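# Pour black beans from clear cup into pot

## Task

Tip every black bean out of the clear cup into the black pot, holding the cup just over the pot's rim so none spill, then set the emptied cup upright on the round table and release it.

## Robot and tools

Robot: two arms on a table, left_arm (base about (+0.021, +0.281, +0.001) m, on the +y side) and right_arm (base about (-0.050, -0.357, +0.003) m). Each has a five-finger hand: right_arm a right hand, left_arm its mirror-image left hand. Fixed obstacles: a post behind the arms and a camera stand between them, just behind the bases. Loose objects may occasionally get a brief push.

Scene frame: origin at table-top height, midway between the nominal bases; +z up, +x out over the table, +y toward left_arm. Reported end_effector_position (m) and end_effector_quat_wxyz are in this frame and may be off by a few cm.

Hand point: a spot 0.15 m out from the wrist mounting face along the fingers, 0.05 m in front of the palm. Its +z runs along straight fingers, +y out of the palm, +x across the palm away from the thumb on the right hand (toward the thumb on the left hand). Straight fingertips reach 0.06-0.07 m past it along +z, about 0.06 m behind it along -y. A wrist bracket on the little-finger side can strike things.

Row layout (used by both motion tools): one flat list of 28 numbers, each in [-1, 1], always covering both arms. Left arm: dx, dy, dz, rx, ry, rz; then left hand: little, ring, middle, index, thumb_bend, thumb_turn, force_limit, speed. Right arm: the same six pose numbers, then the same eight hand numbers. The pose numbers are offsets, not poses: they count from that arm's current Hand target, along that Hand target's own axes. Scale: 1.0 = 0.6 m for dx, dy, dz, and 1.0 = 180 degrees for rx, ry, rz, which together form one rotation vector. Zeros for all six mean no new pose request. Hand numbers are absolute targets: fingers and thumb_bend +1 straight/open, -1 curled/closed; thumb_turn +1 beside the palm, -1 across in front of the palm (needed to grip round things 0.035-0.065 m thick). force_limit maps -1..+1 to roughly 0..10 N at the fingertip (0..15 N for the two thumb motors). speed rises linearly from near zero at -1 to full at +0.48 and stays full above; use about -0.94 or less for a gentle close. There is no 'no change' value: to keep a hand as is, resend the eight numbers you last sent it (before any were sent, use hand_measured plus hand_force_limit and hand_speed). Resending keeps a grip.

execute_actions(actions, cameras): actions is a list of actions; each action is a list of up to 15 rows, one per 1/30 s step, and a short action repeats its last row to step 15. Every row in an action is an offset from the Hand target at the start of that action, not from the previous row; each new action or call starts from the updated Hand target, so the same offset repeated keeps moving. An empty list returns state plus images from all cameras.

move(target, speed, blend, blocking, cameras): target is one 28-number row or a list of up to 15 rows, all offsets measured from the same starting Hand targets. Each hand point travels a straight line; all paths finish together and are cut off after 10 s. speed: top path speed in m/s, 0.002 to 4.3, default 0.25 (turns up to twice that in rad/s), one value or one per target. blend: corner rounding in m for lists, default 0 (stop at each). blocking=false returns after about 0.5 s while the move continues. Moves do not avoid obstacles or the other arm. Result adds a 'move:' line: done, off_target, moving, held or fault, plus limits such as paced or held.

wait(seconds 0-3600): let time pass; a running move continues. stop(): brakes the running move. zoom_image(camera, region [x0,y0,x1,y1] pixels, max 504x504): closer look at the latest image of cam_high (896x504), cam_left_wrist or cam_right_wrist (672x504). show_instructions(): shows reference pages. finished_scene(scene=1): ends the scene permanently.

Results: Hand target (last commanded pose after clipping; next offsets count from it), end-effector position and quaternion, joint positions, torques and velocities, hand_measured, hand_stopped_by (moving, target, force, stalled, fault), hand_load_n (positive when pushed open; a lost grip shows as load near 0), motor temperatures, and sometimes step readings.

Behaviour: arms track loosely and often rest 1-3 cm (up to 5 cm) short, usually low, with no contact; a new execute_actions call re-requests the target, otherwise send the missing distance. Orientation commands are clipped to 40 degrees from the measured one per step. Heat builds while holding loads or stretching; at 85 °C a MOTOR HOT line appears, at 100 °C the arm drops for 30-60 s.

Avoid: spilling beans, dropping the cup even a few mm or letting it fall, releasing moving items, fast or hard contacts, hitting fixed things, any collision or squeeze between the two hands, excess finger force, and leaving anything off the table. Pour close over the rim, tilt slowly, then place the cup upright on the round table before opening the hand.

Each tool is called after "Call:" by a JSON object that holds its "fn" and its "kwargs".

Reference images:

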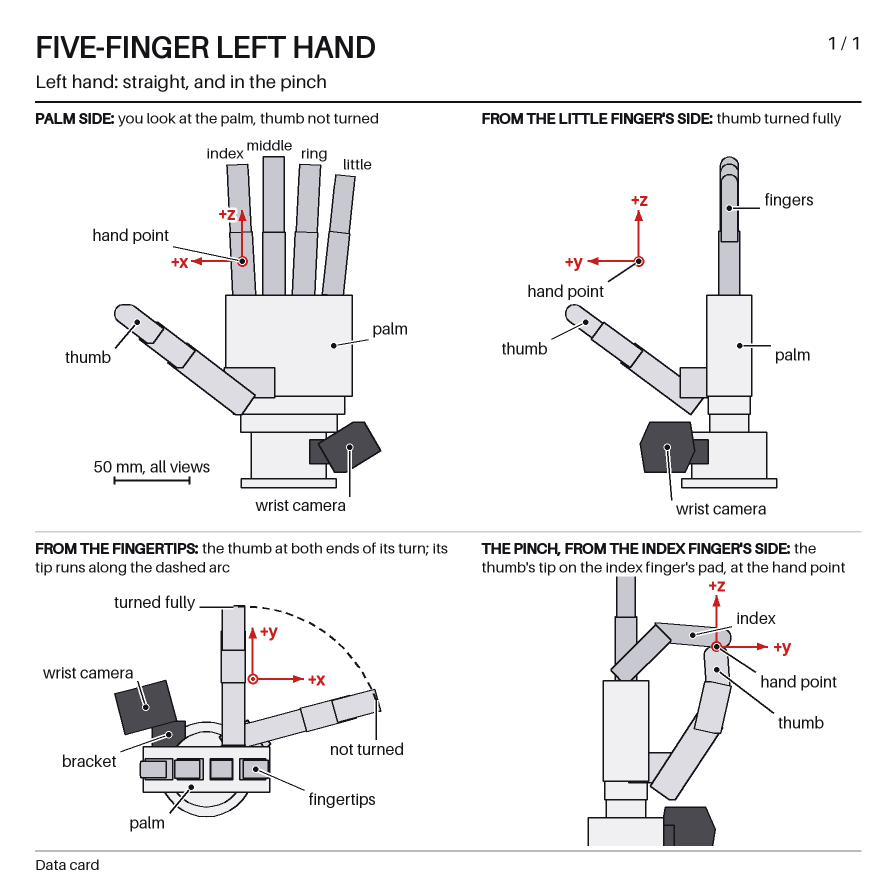

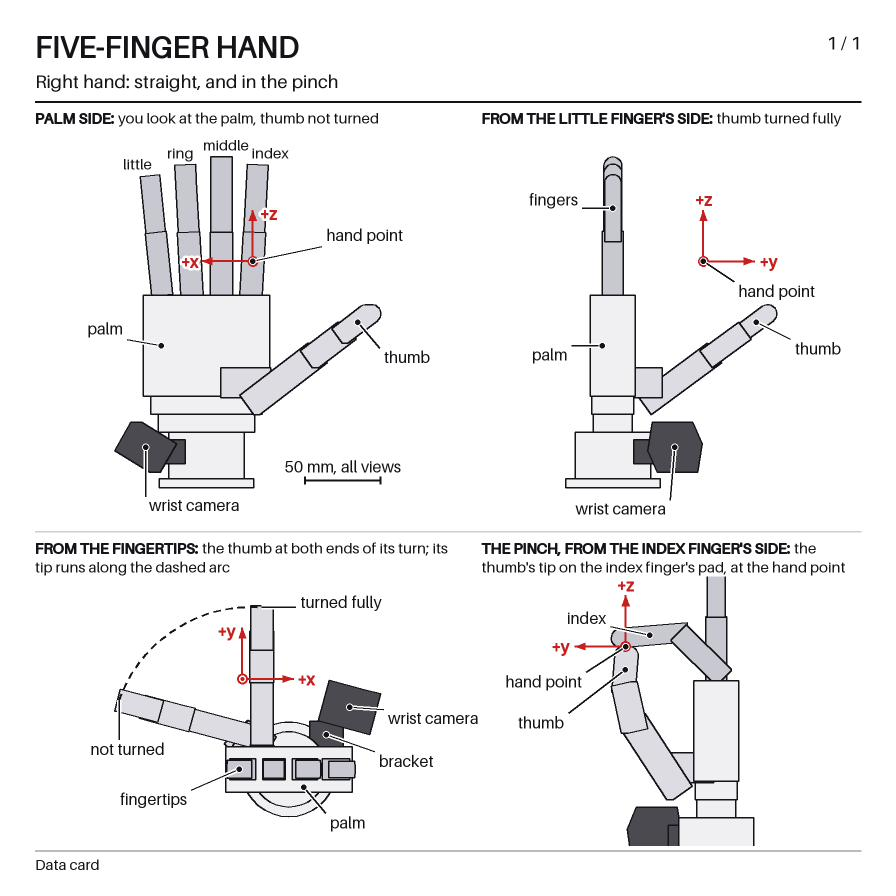

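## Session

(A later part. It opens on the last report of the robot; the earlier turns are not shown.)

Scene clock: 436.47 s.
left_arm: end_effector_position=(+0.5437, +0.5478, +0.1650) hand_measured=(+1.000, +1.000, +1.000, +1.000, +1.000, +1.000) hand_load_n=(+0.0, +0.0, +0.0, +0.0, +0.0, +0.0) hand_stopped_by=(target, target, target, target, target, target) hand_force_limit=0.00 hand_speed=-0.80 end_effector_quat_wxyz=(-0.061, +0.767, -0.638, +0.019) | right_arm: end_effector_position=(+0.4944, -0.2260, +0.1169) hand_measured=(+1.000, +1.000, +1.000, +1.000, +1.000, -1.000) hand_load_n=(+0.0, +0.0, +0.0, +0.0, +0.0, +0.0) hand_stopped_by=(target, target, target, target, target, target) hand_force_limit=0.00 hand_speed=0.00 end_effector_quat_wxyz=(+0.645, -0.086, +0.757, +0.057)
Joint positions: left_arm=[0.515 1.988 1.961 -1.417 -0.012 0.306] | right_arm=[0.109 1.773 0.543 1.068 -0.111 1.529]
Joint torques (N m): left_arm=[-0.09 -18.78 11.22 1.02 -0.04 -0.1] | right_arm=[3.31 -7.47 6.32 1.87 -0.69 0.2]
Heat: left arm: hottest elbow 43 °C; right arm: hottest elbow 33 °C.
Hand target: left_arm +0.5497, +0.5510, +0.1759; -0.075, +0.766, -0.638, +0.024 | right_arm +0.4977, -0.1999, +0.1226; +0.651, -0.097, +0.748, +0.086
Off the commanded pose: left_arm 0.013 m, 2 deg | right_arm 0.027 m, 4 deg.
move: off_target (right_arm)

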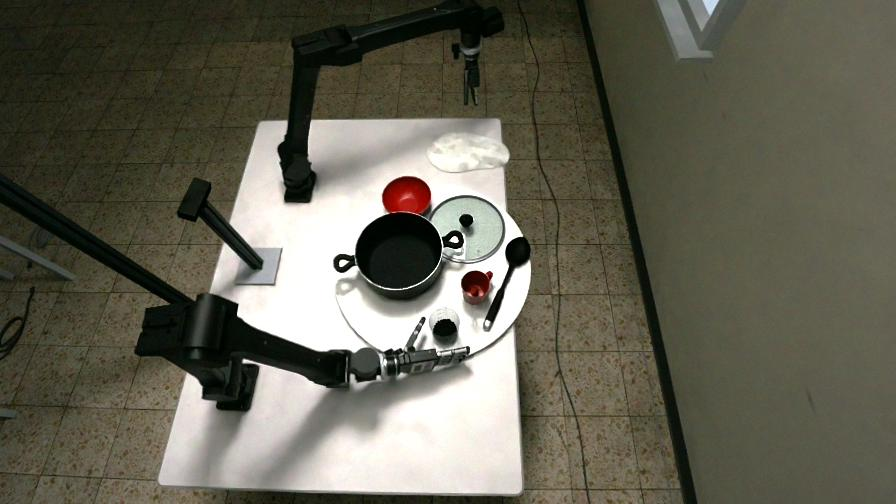

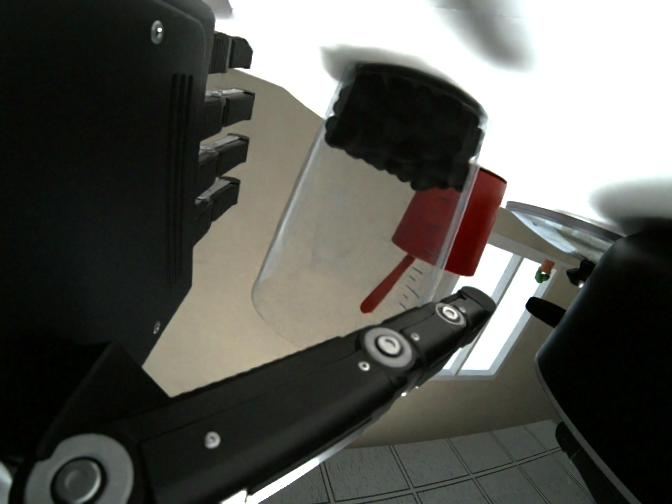

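Call:
{"fn": "move", "kwargs": {"target": [[0,0,0,0,0,0,1,1,1,1,1,1,0,-0.8, -0.0265,-0.0405,-0.0205,0,0,0,1,1,1,1,1,-1,0,0]], "speed": 0.05, "cameras": ["cam_high","cam_right_wrist"]}}

Scene clock: 447.13 s.
left_arm: end_effector_position=(+0.5437, +0.5478, +0.1650) hand_measured=(+1.000, +1.000, +1.000, +1.000, +1.000, +1.000) hand_load_n=(+0.0, +0.0, +0.0, +0.0, +0.0, +0.0) hand_stopped_by=(target, target, target, target, target, target) hand_force_limit=0.00 hand_speed=-0.80 end_effector_quat_wxyz=(-0.061, +0.767, -0.638, +0.019) | right_arm: end_effector_position=(+0.4919, -0.2298, +0.1219) hand_measured=(+1.000, +1.000, +1.000, +1.000, +1.000, -1.000) hand_load_n=(+0.0, +0.0, +0.5, +0.0, +0.0, +0.0) hand_stopped_by=(target, target, target, target, target, target) hand_force_limit=0.00 hand_speed=0.00 end_effector_quat_wxyz=(+0.640, -0.096, +0.759, +0.074)
Joint positions: left_arm=[0.515 1.988 1.961 -1.417 -0.012 0.306] | right_arm=[0.08 1.748 0.546 1.027 -0.181 1.529]
Joint torques (N m): left_arm=[-0.03 -18.9 11.26 0.98 -0.04 -0.1] | right_arm=[0.03 -10.7 5.3 1.39 -0.59 0.09]
Heat: left arm: hottest elbow 43 °C; right arm: hottest elbow 33 °C.
Hand target: left_arm +0.5497, +0.5510, +0.1759; -0.075, +0.766, -0.638, +0.024 | right_arm +0.4943, -0.2259, +0.1400; +0.651, -0.097, +0.748, +0.086
Off the commanded pose: left_arm 0.013 m, 2 deg | right_arm 0.019 m, 2 deg.
move: off_target (right_arm)

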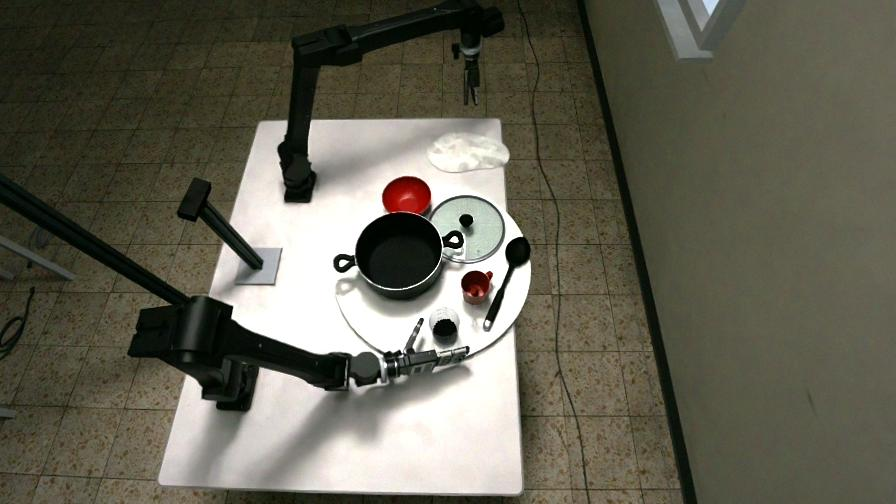

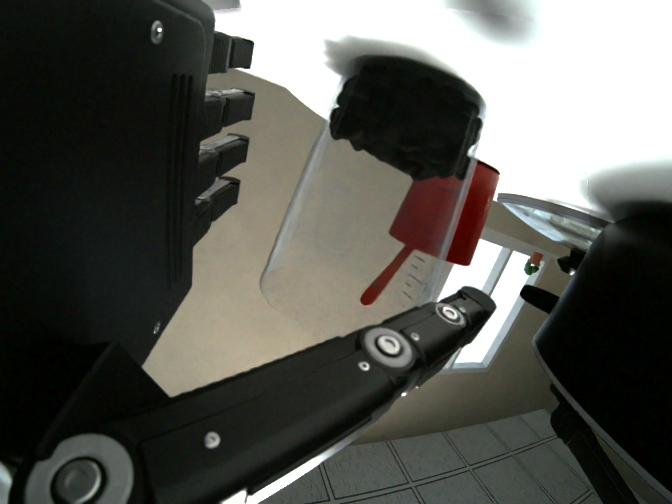

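Call:
{"fn": "move", "kwargs": {"target": [[0,0,0,0,0,0,1,1,1,1,1,1,0,-0.8, -0.02,0,0,0,0,0,1,1,1,1,1,-1,0,0]], "speed": 0.08, "cameras": ["cam_high","cam_right_wrist"]}}

Scene clock: 456.77 s.
left_arm: end_effector_position=(+0.5437, +0.5478, +0.1650) hand_measured=(+1.000, +1.000, +1.000, +1.000, +1.000, +1.000) hand_load_n=(+0.0, +0.0, +0.0, +0.0, +0.0, +0.0) hand_stopped_by=(target, target, target, target, target, target) hand_force_limit=0.00 hand_speed=-0.80 end_effector_quat_wxyz=(-0.061, +0.767, -0.638, +0.019) | right_arm: end_effector_position=(+0.4902, -0.2277, +0.1407) hand_measured=(+1.000, +1.000, +1.000, +1.000, +1.000, -1.000) hand_load_n=(+0.0, +0.0, +0.0, +0.5, +0.0, -0.5) hand_stopped_by=(target, target, target, target, target, target) hand_force_limit=0.00 hand_speed=0.00 end_effector_quat_wxyz=(+0.645, -0.100, +0.754, +0.079)
Joint positions: left_arm=[0.515 1.988 1.961 -1.417 -0.012 0.306] | right_arm=[0.08 1.692 0.546 0.986 -0.193 1.529]
Joint torques (N m): left_arm=[-0.09 -18.78 11.28 0.95 -0.03 -0.1] | right_arm=[0.44 -9.64 6.16 1.18 -0.16 0.13]
Heat: left arm: hottest elbow 43 °C; right arm: hottest elbow 32 °C.
Hand target: left_arm +0.5497, +0.5510, +0.1759; -0.075, +0.766, -0.638, +0.024 | right_arm +0.4959, -0.2255, +0.1520; +0.651, -0.097, +0.748, +0.086
Off the commanded pose: left_arm 0.013 m, 2 deg | right_arm 0.013 m, 1 deg.
move: off_target (right_arm)

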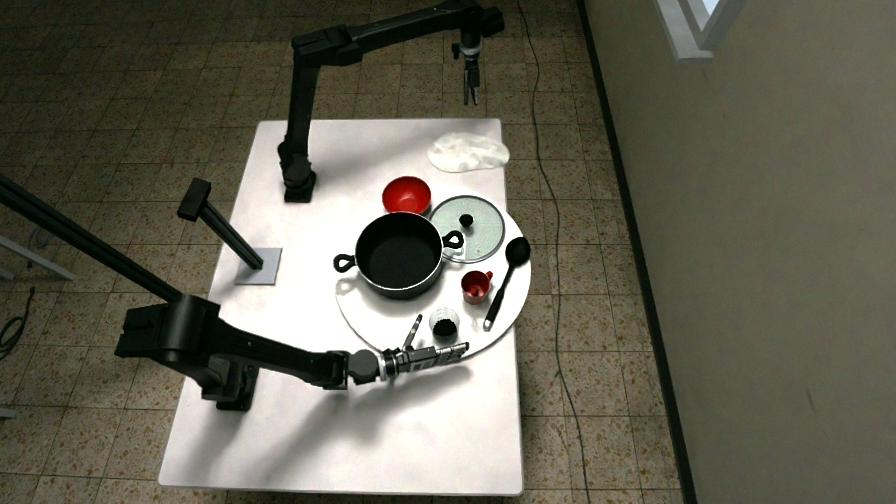

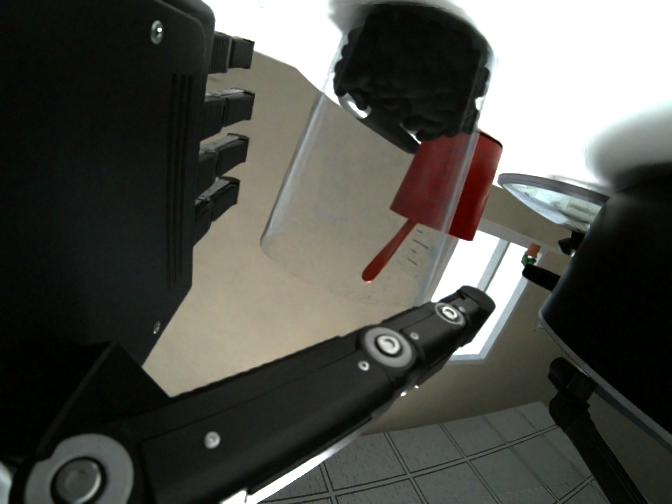

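Call:
{"fn": "move", "kwargs": {"target": [[0,0,0,0,0,0,1,1,1,1,1,1,0,-0.8, 0.0119,0.0433,0.0233,0,0,0,1,1,1,1,1,-1,0,0]], "speed": 0.05, "cameras": ["cam_high","cam_right_wrist"]}}

Call:
{"fn": "zoom_image", "kwargs": {"camera": "cam_high", "region": [380, 270, 500, 400]}}

Call:
{"fn": "zoom_image", "kwargs": {"camera": "cam_right_wrist", "region": [180, 0, 540, 380]}}

Scene clock: 471.80 s.
left_arm: end_effector_position=(+0.5437, +0.5478, +0.1650) hand_measured=(+1.000, +1.000, +1.000, +1.000, +1.000, +1.000) hand_load_n=(+0.0, +0.0, +0.0, +0.0, +0.0, +0.0) hand_stopped_by=(target, target, target, target, target, target) hand_force_limit=0.00 hand_speed=-0.80 end_effector_quat_wxyz=(-0.061, +0.767, -0.638, +0.019) | right_arm: end_effector_position=(+0.4907, -0.2022, +0.1276) hand_measured=(+1.000, +1.000, +1.000, +1.000, +1.000, -1.000) hand_load_n=(+0.0, +0.0, +0.0, -0.5, +0.0, -0.5) hand_stopped_by=(target, target, target, target, target, target) hand_force_limit=0.00 hand_speed=0.00 end_effector_quat_wxyz=(+0.635, -0.101, +0.761, +0.080)
Joint positions: left_arm=[0.515 1.988 1.961 -1.417 -0.012 0.306] | right_arm=[0.148 1.723 0.554 0.986 -0.128 1.54]
Joint torques (N m): left_arm=[-0.09 -18.96 11.22 1.01 -0.04 -0.1] | right_arm=[-0.09 -10.23 6.75 2.15 0.06 0.11]
Heat: left arm: hottest elbow 43 °C; right arm: hottest elbow 32 °C.
Hand target: left_arm +0.5497, +0.5510, +0.1759; -0.075, +0.766, -0.638, +0.024 | right_arm +0.5017, -0.1972, +0.1429; +0.651, -0.097, +0.748, +0.086
Off the commanded pose: left_arm 0.013 m, 2 deg | right_arm 0.020 m, 2 deg.
move: off_target (right_arm)

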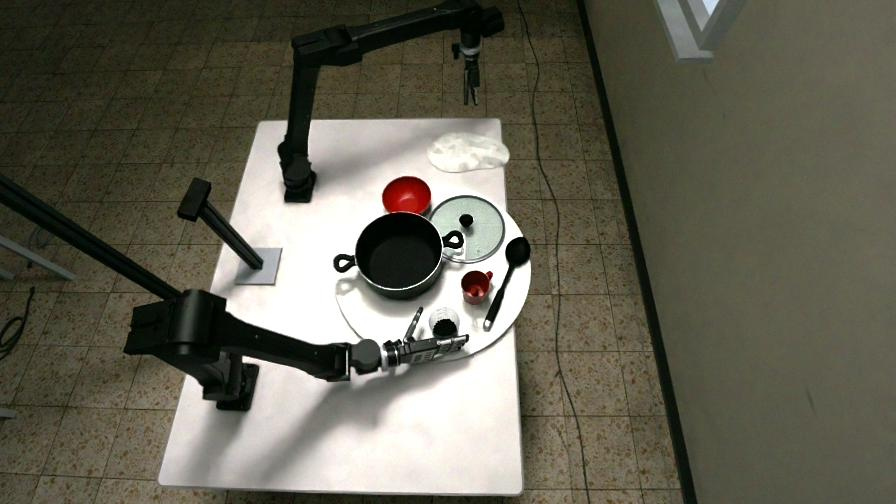

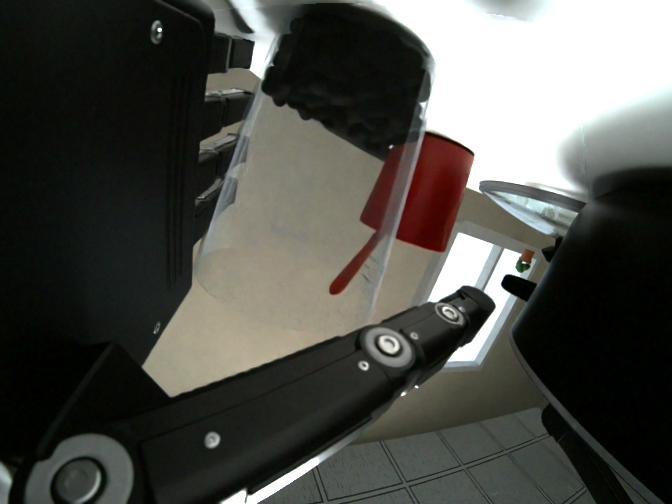

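Scaled by 3.877.

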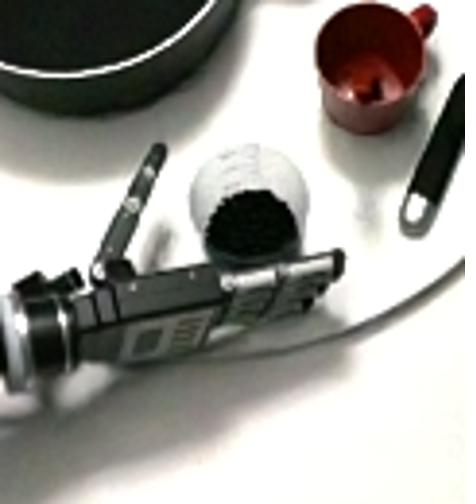

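Scaled by 1.326 from the camera's image (finer frame: 960x720).

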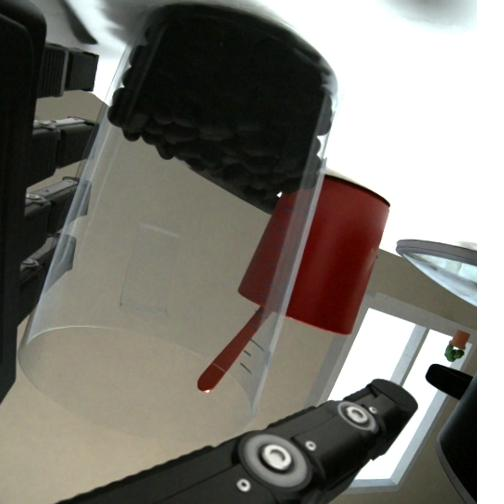

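Call:
{"fn": "move", "kwargs": {"target": [[0,0,0,0,0,0,1,1,1,1,1,1,0,-0.8, -0.008,0.02,0.0167,0,0,0,1,1,1,1,1,-1,0,0]], "speed": 0.04, "cameras": ["cam_high","cam_right_wrist"]}}

Call:
{"fn": "zoom_image", "kwargs": {"camera": "cam_high", "region": [380, 270, 500, 400]}}

Call:
{"fn": "zoom_image", "kwargs": {"camera": "cam_right_wrist", "region": [180, 0, 540, 380]}}

Scene clock: 479.90 s.
left_arm: end_effector_position=(+0.5437, +0.5478, +0.1650) hand_measured=(+1.000, +1.000, +1.000, +1.000, +1.000, +1.000) hand_load_n=(+0.0, +0.0, +0.0, +0.0, +0.0, +0.0) hand_stopped_by=(target, target, target, target, target, target) hand_force_limit=0.00 hand_speed=-0.80 end_effector_quat_wxyz=(-0.061, +0.767, -0.638, +0.019) | right_arm: end_effector_position=(+0.4989, -0.1895, +0.1371) hand_measured=(+1.000, +1.000, +1.000, +1.000, +1.000, -1.000) hand_load_n=(+0.0, +0.0, +0.0, +0.0, +0.0, -0.5) hand_stopped_by=(target, target, target, target, target, target) hand_force_limit=0.00 hand_speed=0.00 end_effector_quat_wxyz=(+0.644, -0.100, +0.754, +0.078)
Joint positions: left_arm=[0.515 1.988 1.961 -1.417 -0.012 0.306] | right_arm=[0.18 1.725 0.581 0.986 -0.092 1.545]
Joint torques (N m): left_arm=[-0.09 -18.84 11.22 0.98 -0.03 -0.1] | right_arm=[1.14 -8.88 7.08 1.4 0.07 0.08]
Heat: left arm: hottest elbow 43 °C; right arm: hottest elbow 33 °C.
Hand target: left_arm +0.5497, +0.5510, +0.1759; -0.075, +0.766, -0.638, +0.024 | right_arm +0.5088, -0.1829, +0.1463; +0.651, -0.097, +0.748, +0.086
Off the commanded pose: left_arm 0.013 m, 2 deg | right_arm 0.015 m, 1 deg.
move: off_target (right_arm)

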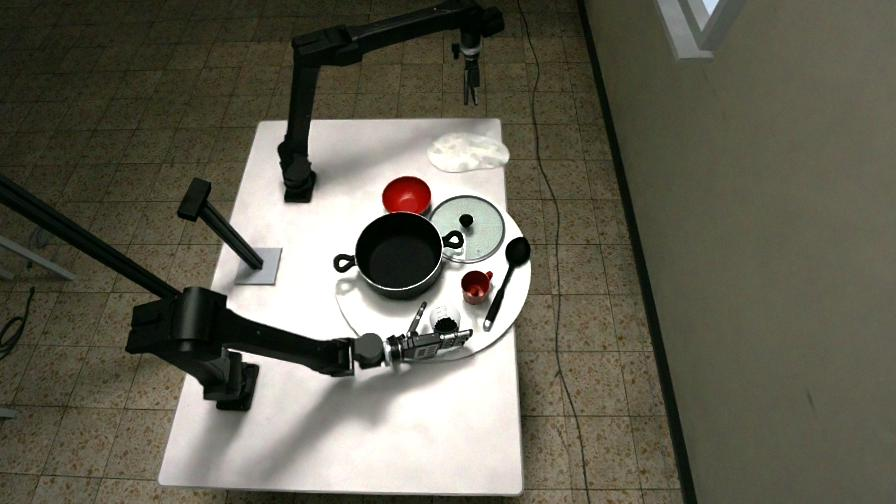

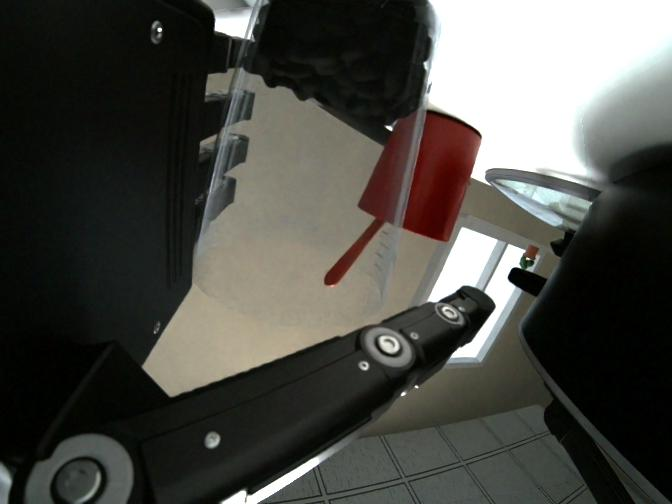

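Scaled by 3.877.

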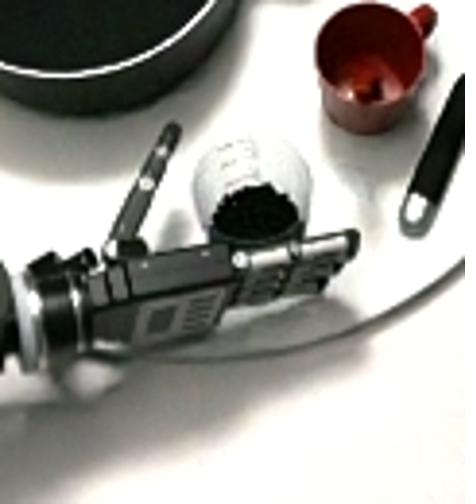

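Scaled by 1.326 from the camera's image (finer frame: 960x720).

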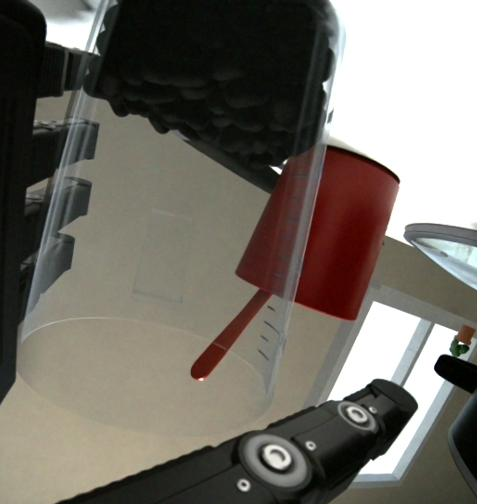

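Call:
{"fn": "move", "kwargs": {"target": [[0,0,0,0,0,0,1,1,1,1,1,1,0,-0.8, 0,0,0,0,0,0,0.35,0.35,0.35,0.35,0.6,-1,-0.6,-0.85]], "cameras": ["cam_high","cam_right_wrist"]}}

Call:
{"fn": "zoom_image", "kwargs": {"camera": "cam_high", "region": [380, 270, 500, 400]}}

Call:
{"fn": "zoom_image", "kwargs": {"camera": "cam_right_wrist", "region": [180, 0, 540, 380]}}

Scene clock: 498.33 s.
left_arm: end_effector_position=(+0.5437, +0.5478, +0.1650) hand_measured=(+1.000, +1.000, +1.000, +1.000, +1.000, +1.000) hand_load_n=(+0.0, +0.0, +0.0, +0.0, +0.0, +0.0) hand_stopped_by=(target, target, target, target, target, target) hand_force_limit=0.00 hand_speed=-0.80 end_effector_quat_wxyz=(-0.061, +0.767, -0.638, +0.019) | right_arm: end_effector_position=(+0.5004, -0.1896, +0.1364) hand_measured=(+0.474, +0.474, +0.486, +0.500, +0.746, -1.000) hand_load_n=(+2.0, +3.5, +0.0, +0.5, +6.5, +3.0) hand_stopped_by=(force, force, force, force, force, target) hand_force_limit=-0.60 hand_speed=-0.85 end_effector_quat_wxyz=(+0.644, -0.099, +0.755, +0.078)
Joint positions: left_arm=[0.515 1.988 1.961 -1.417 -0.012 0.306] | right_arm=[0.18 1.728 0.584 0.985 -0.091 1.547]
Joint torques (N m): left_arm=[-0.03 -18.84 11.25 0.98 -0.04 -0.1] | right_arm=[0.38 -10.17 6.86 1.52 -0.02 0.06]
Heat: left arm: hottest elbow 43 °C; right arm: hottest elbow 34 °C.
Hand target: left_arm +0.5497, +0.5510, +0.1759; -0.075, +0.766, -0.638, +0.024 | right_arm +0.5089, -0.1829, +0.1462; +0.651, -0.097, +0.748, +0.086
Off the commanded pose: left_arm 0.013 m, 2 deg | right_arm 0.015 m, 1 deg.
move: done

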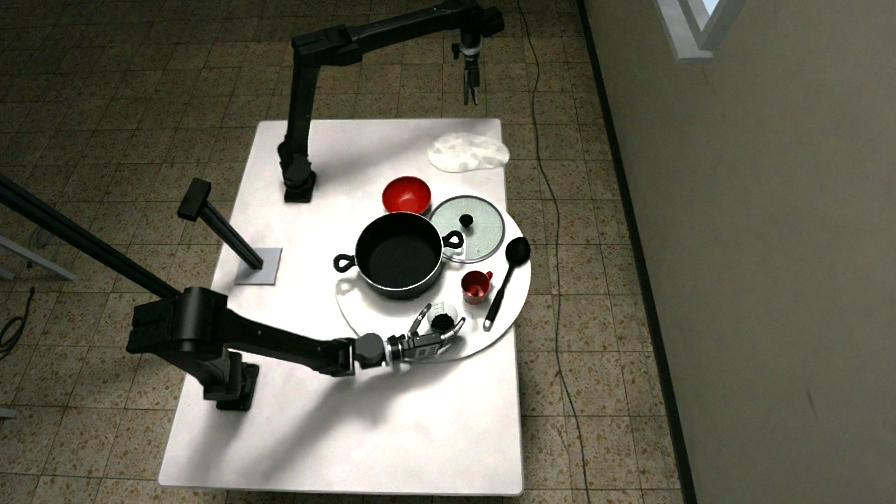

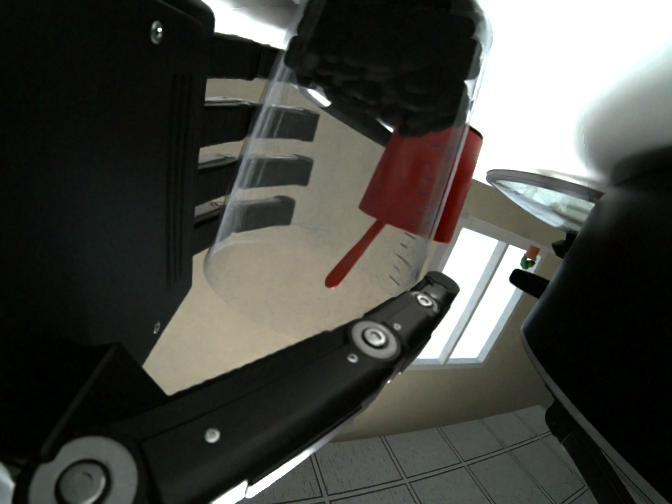

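Scaled by 3.877.

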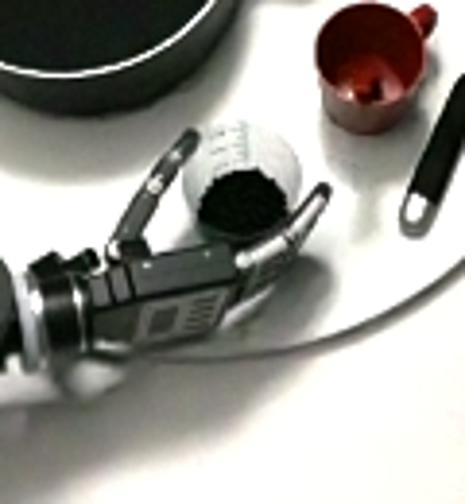

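Scaled by 1.326 from the camera's image (finer frame: 960x720).

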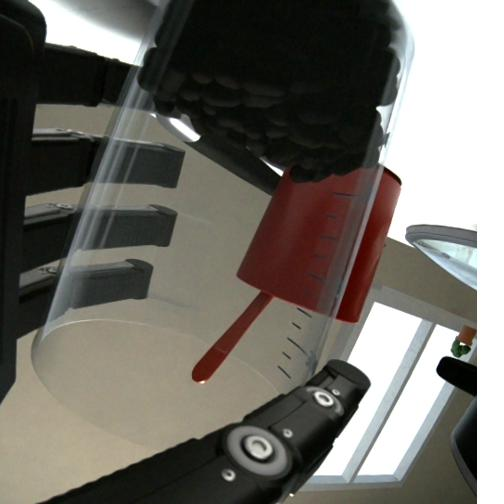

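Call:
{"fn": "move", "kwargs": {"target": [[0,0,0,0,0,0,1,1,1,1,1,1,0,-0.8, 0,0,0,0,0,0,-0.2,-0.2,-0.2,-0.2,0.3,-1,-0.3,-0.88]], "cameras": ["cam_high","cam_right_wrist"]}}

Call:
{"fn": "zoom_image", "kwargs": {"camera": "cam_high", "region": [380, 270, 500, 400]}}

Call:
{"fn": "zoom_image", "kwargs": {"camera": "cam_right_wrist", "region": [180, 0, 540, 380]}}

Scene clock: 521.13 s.
left_arm: end_effector_position=(+0.5437, +0.5478, +0.1650) hand_measured=(+1.000, +1.000, +1.000, +1.000, +1.000, +1.000) hand_load_n=(+0.0, +0.0, +0.0, +0.0, +0.0, +0.0) hand_stopped_by=(target, target, target, target, target, target) hand_force_limit=0.00 hand_speed=-0.80 end_effector_quat_wxyz=(-0.061, +0.767, -0.638, +0.019) | right_arm: end_effector_position=(+0.5004, -0.1896, +0.1364) hand_measured=(+0.452, +0.464, +0.456, +0.480, +0.746, -1.000) hand_load_n=(+3.5, +1.5, +4.0, +2.5, +10.0, +3.0) hand_stopped_by=(force, force, force, force, force, target) hand_force_limit=-0.30 hand_speed=-0.88 end_effector_quat_wxyz=(+0.644, -0.099, +0.755, +0.078)
Joint positions: left_arm=[0.515 1.988 1.961 -1.417 -0.012 0.306] | right_arm=[0.18 1.728 0.584 0.985 -0.091 1.547]
Joint torques (N m): left_arm=[0.03 -18.96 11.23 1.03 -0.04 -0.11] | right_arm=[1.38 -9.58 6.89 1.31 0.04 0.09]
Heat: left arm: hottest elbow 44 °C; right arm: hottest elbow 33 °C.
Hand target: left_arm +0.5497, +0.5510, +0.1759; -0.075, +0.766, -0.638, +0.024 | right_arm +0.5089, -0.1829, +0.1462; +0.651, -0.097, +0.748, +0.086
Off the commanded pose: left_arm 0.013 m, 2 deg | right_arm 0.015 m, 1 deg.
move: done

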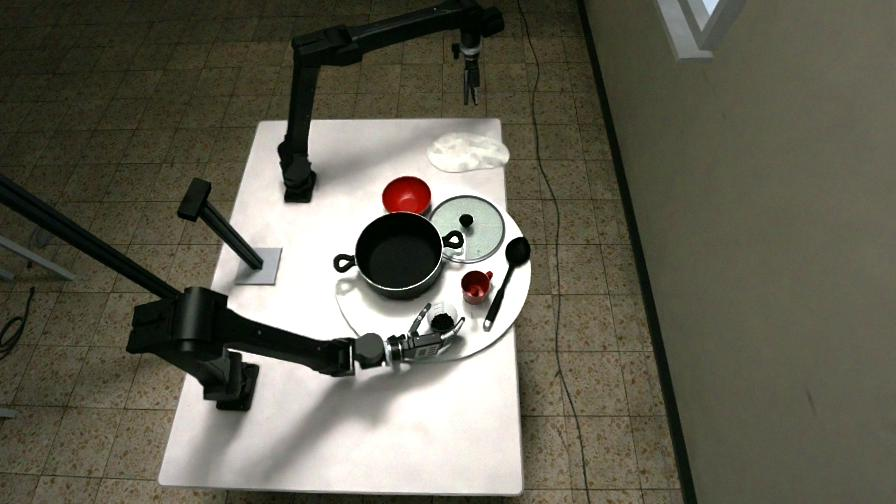

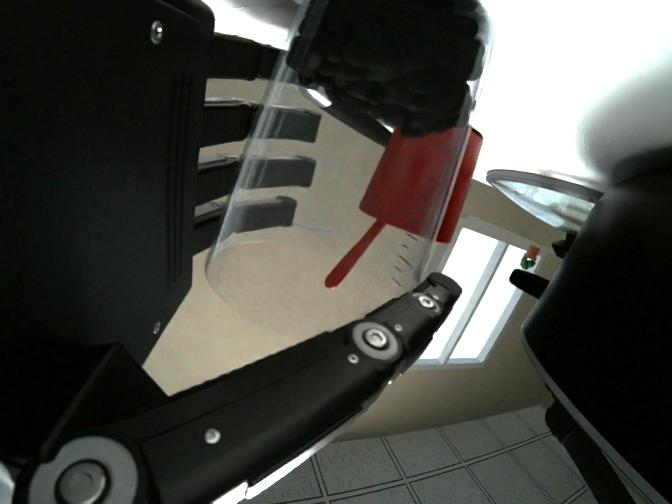

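Scaled by 3.877.

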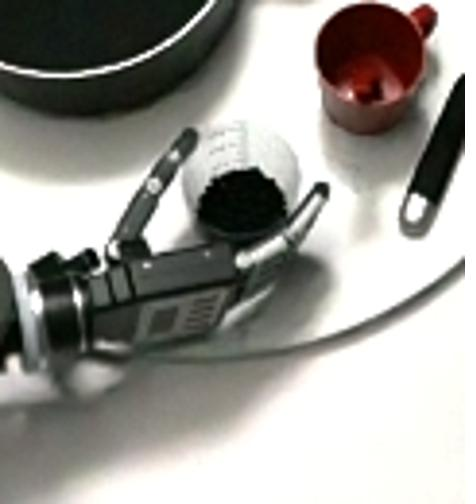

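Scaled by 1.326 from the camera's image (finer frame: 960x720).

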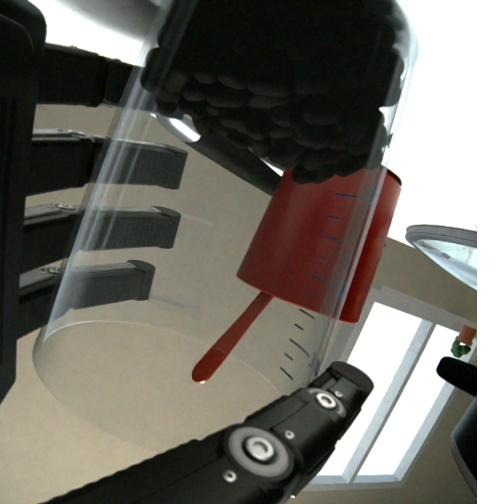

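Call:
{"fn": "move", "kwargs": {"target": [[0,0,0,0,0,0,1,1,1,1,1,1,0,-0.8, -0.05,0,-0.007,0,0,0,-0.2,-0.2,-0.2,-0.2,0.3,-1,-0.3,-0.88]], "speed": 0.05, "cameras": ["cam_high","cam_right_wrist"]}}

Call:
{"fn": "zoom_image", "kwargs": {"camera": "cam_high", "region": [380, 270, 500, 400]}}

Scene clock: 535.33 s.
left_arm: end_effector_position=(+0.5437, +0.5478, +0.1650) hand_measured=(+1.000, +1.000, +1.000, +1.000, +1.000, +1.000) hand_load_n=(+0.0, +0.0, +0.0, +0.0, +0.0, +0.0) hand_stopped_by=(target, target, target, target, target, target) hand_force_limit=0.00 hand_speed=-0.80 end_effector_quat_wxyz=(-0.061, +0.767, -0.638, +0.019) | right_arm: end_effector_position=(+0.4985, -0.1899, +0.1492) hand_measured=(+0.452, +0.464, +0.456, +0.480, +0.746, -1.000) hand_load_n=(+3.5, +1.5, +4.0, +3.0, +10.0, +2.5) hand_stopped_by=(force, force, force, force, force, target) hand_force_limit=-0.30 hand_speed=-0.88 end_effector_quat_wxyz=(+0.631, -0.099, +0.765, +0.078)
Joint positions: left_arm=[0.515 1.988 1.961 -1.417 -0.012 0.306] | right_arm=[0.18 1.654 0.586 0.875 -0.091 1.547]
Joint torques (N m): left_arm=[-0.15 -18.84 11.22 1.02 -0.04 -0.1] | right_arm=[1.2 -11.22 8.03 1.44 -0.04 0.11]
Heat: left arm: hottest elbow 44 °C; right arm: hottest elbow 33 °C.
Hand target: left_arm +0.5497, +0.5510, +0.1759; -0.075, +0.766, -0.638, +0.024 | right_arm +0.5089, -0.1830, +0.1766; +0.651, -0.097, +0.748, +0.086
Off the commanded pose: left_arm 0.013 m, 2 deg | right_arm 0.030 m, 3 deg.
move: off_target (right_arm)

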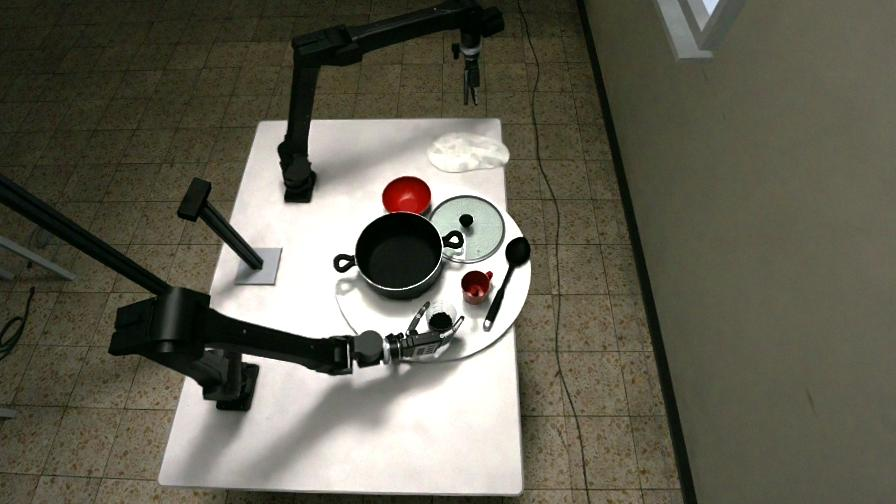

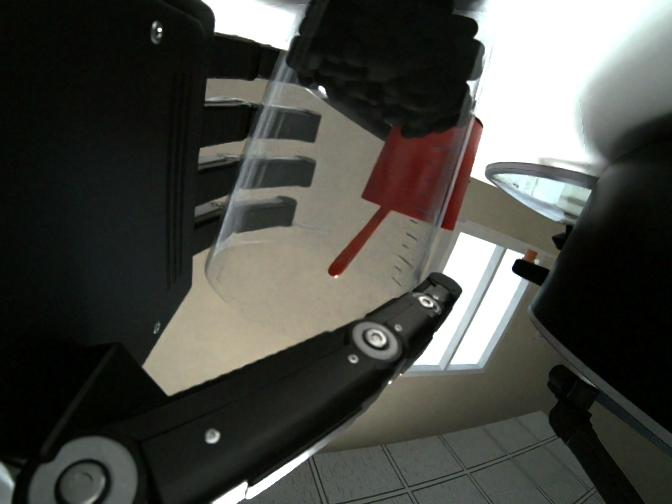

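Scaled by 3.877.

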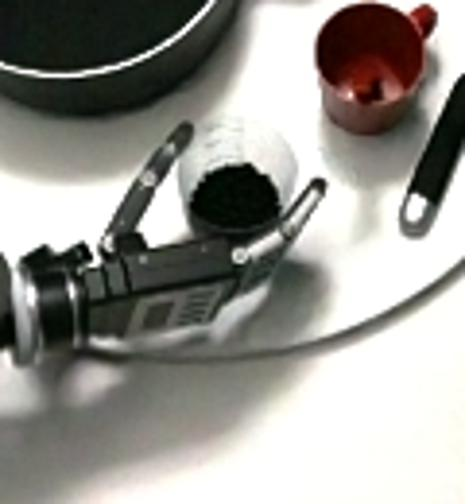

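Call:
{"fn": "move", "kwargs": {"target": [[0,0,0,0,0,0,1,1,1,1,1,1,0,-0.8, -0.2145,0,-0.0302,0,0,0,-0.2,-0.2,-0.2,-0.2,0.3,-1,-0.3,-0.88],[0,0,0,0,0,0,1,1,1,1,1,1,0,-0.8, -0.1998,0.2405,-0.1347,0,0,0,-0.2,-0.2,-0.2,-0.2,0.3,-1,-0.3,-0.88]], "speed": 0.12, "blend": [0.03,0], "cameras": ["cam_high","cam_right_wrist"]}}

Call:
{"fn": "zoom_image", "kwargs": {"camera": "cam_high", "region": [300, 190, 460, 350]}}

Scene clock: 596.27 s.
left_arm: end_effector_position=(+0.5437, +0.5478, +0.1650) hand_measured=(+1.000, +1.000, +1.000, +1.000, +1.000, +1.000) hand_load_n=(+0.0, +0.0, +0.0, +0.0, +0.0, +0.0) hand_stopped_by=(target, target, target, target, target, target) hand_force_limit=0.00 hand_speed=-0.80 end_effector_quat_wxyz=(-0.061, +0.767, -0.638, +0.019) | right_arm: end_effector_position=(+0.4116, -0.0599, +0.2872) hand_measured=(+0.452, +0.464, +0.456, +0.480, +0.746, -1.000) hand_load_n=(+3.5, +1.0, +3.5, +3.0, +10.5, +2.5) hand_stopped_by=(force, force, force, force, force, target) hand_force_limit=-0.30 hand_speed=-0.88 end_effector_quat_wxyz=(+0.641, -0.110, +0.756, +0.074)
Joint positions: left_arm=[0.515 1.988 1.961 -1.417 -0.012 0.306] | right_arm=[0.6 1.203 0.631 0.394 0.315 1.596]
Joint torques (N m): left_arm=[-0.09 -18.84 11.23 0.95 -0.04 -0.1] | right_arm=[1.14 -8.29 9.21 1.55 0.23 0.31]
Motor temperatures (°C): left_arm=[27 40 44 27 27 28] | right_arm=[24 28 36 25 25 26]
Heat: left arm: hottest elbow 44 °C; right arm: hottest elbow 36 °C.
Hand target: left_arm +0.5497, +0.5510, +0.1759; -0.075, +0.766, -0.638, +0.024 | right_arm +0.4105, -0.0599, +0.3068; +0.651, -0.097, +0.748, +0.086
Off the commanded pose: left_arm 0.013 m, 2 deg | right_arm 0.020 m, 3 deg.
move: off_target (right_arm)

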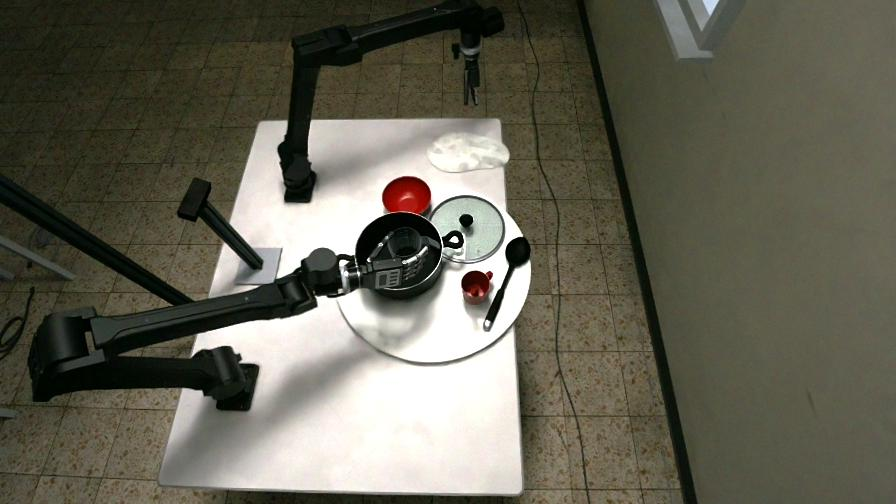

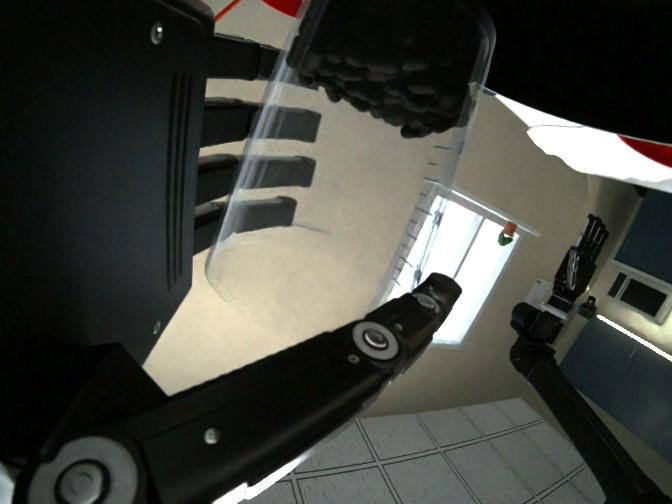

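Scaled by 3.150.

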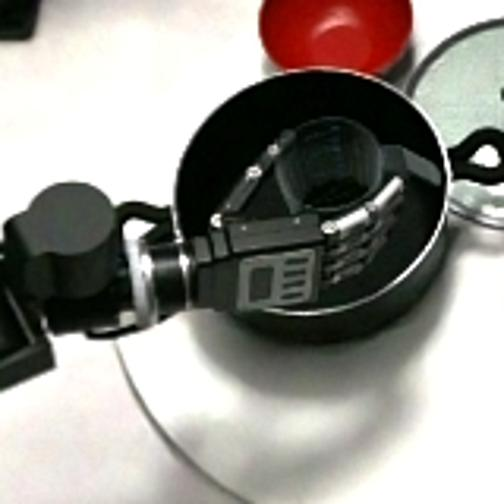

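Call:
{"fn": "move", "kwargs": {"target": [[0,0,0,0,0,0,1,1,1,1,1,1,0,-0.8, 0.0868,0.0317,-0.0157,0.0502,0,-0.3575,-0.2,-0.2,-0.2,-0.2,0.3,-1,-0.3,-0.88]], "speed": 0.15, "cameras": ["cam_high","cam_right_wrist"]}}

Call:
{"fn": "zoom_image", "kwargs": {"camera": "cam_high", "region": [300, 190, 460, 350]}}

Scene clock: 613.63 s.
left_arm: end_effector_position=(+0.5437, +0.5478, +0.1650) hand_measured=(+1.000, +1.000, +1.000, +1.000, +1.000, +1.000) hand_load_n=(+0.0, +0.0, +0.0, +0.0, +0.0, +0.0) hand_stopped_by=(target, target, target, target, target, target) hand_force_limit=0.00 hand_speed=-0.80 end_effector_quat_wxyz=(-0.061, +0.767, -0.638, +0.019) | right_arm: end_effector_position=(+0.3861, -0.0537, +0.2365) hand_measured=(+0.452, +0.464, +0.456, +0.480, +0.746, -1.000) hand_load_n=(+3.0, +1.0, +3.5, +2.5, +10.0, +3.5) hand_stopped_by=(force, force, force, force, force, target) hand_force_limit=-0.30 hand_speed=-0.88 end_effector_quat_wxyz=(+0.584, -0.441, +0.597, -0.328)
Joint positions: left_arm=[0.515 1.988 1.961 -1.417 -0.012 0.306] | right_arm=[0.749 1.191 0.631 0.436 0.599 0.493]
Joint torques (N m): left_arm=[-0.15 -18.9 11.23 0.99 -0.04 -0.1] | right_arm=[0.15 -6.18 9.83 2.44 0.25 -0.28]
Heat: left arm: hottest elbow 45 °C; right arm: hottest elbow 37 °C.
Hand target: left_arm +0.5497, +0.5510, +0.1759; -0.075, +0.766, -0.638, +0.024 | right_arm +0.3897, -0.0458, +0.2566; +0.602, -0.431, +0.586, -0.330
Off the commanded pose: left_arm 0.013 m, 2 deg | right_arm 0.022 m, 3 deg.
move: off_target (right_arm)

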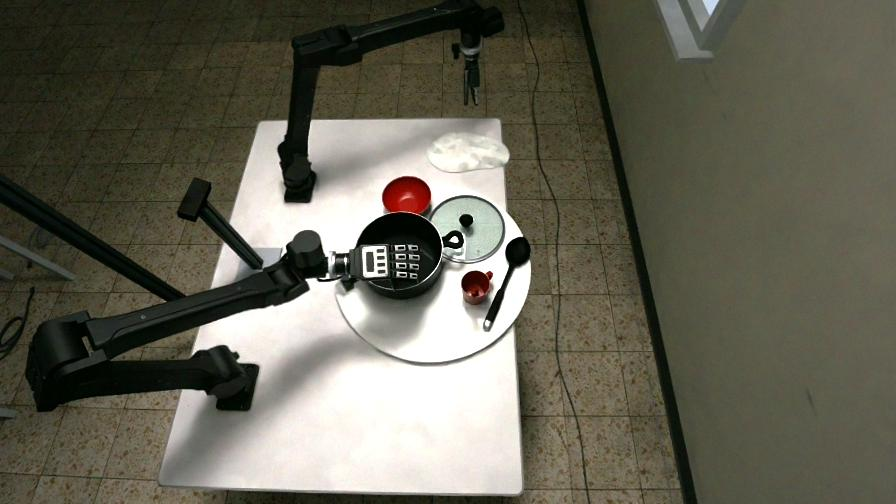

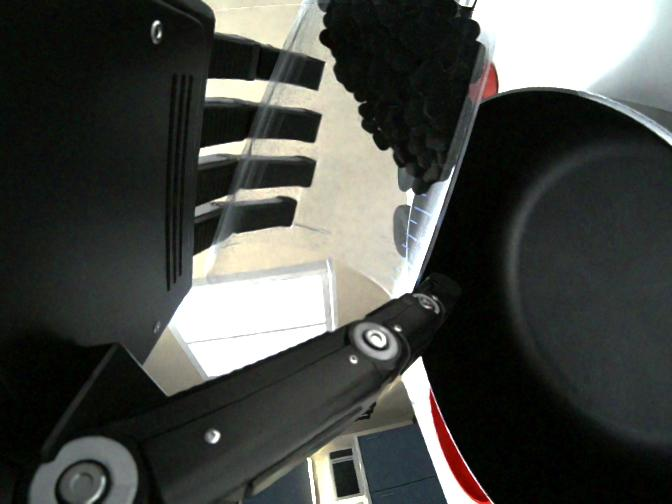

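Scaled by 3.150.

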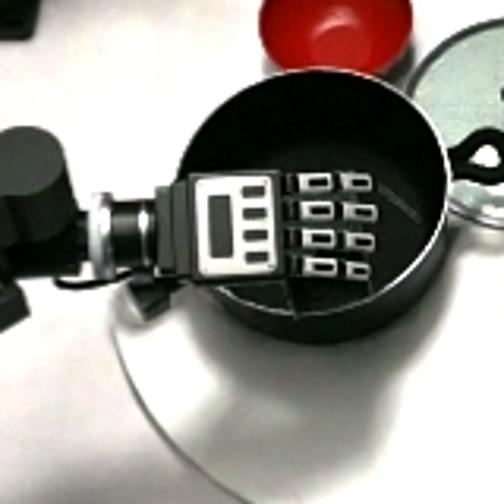

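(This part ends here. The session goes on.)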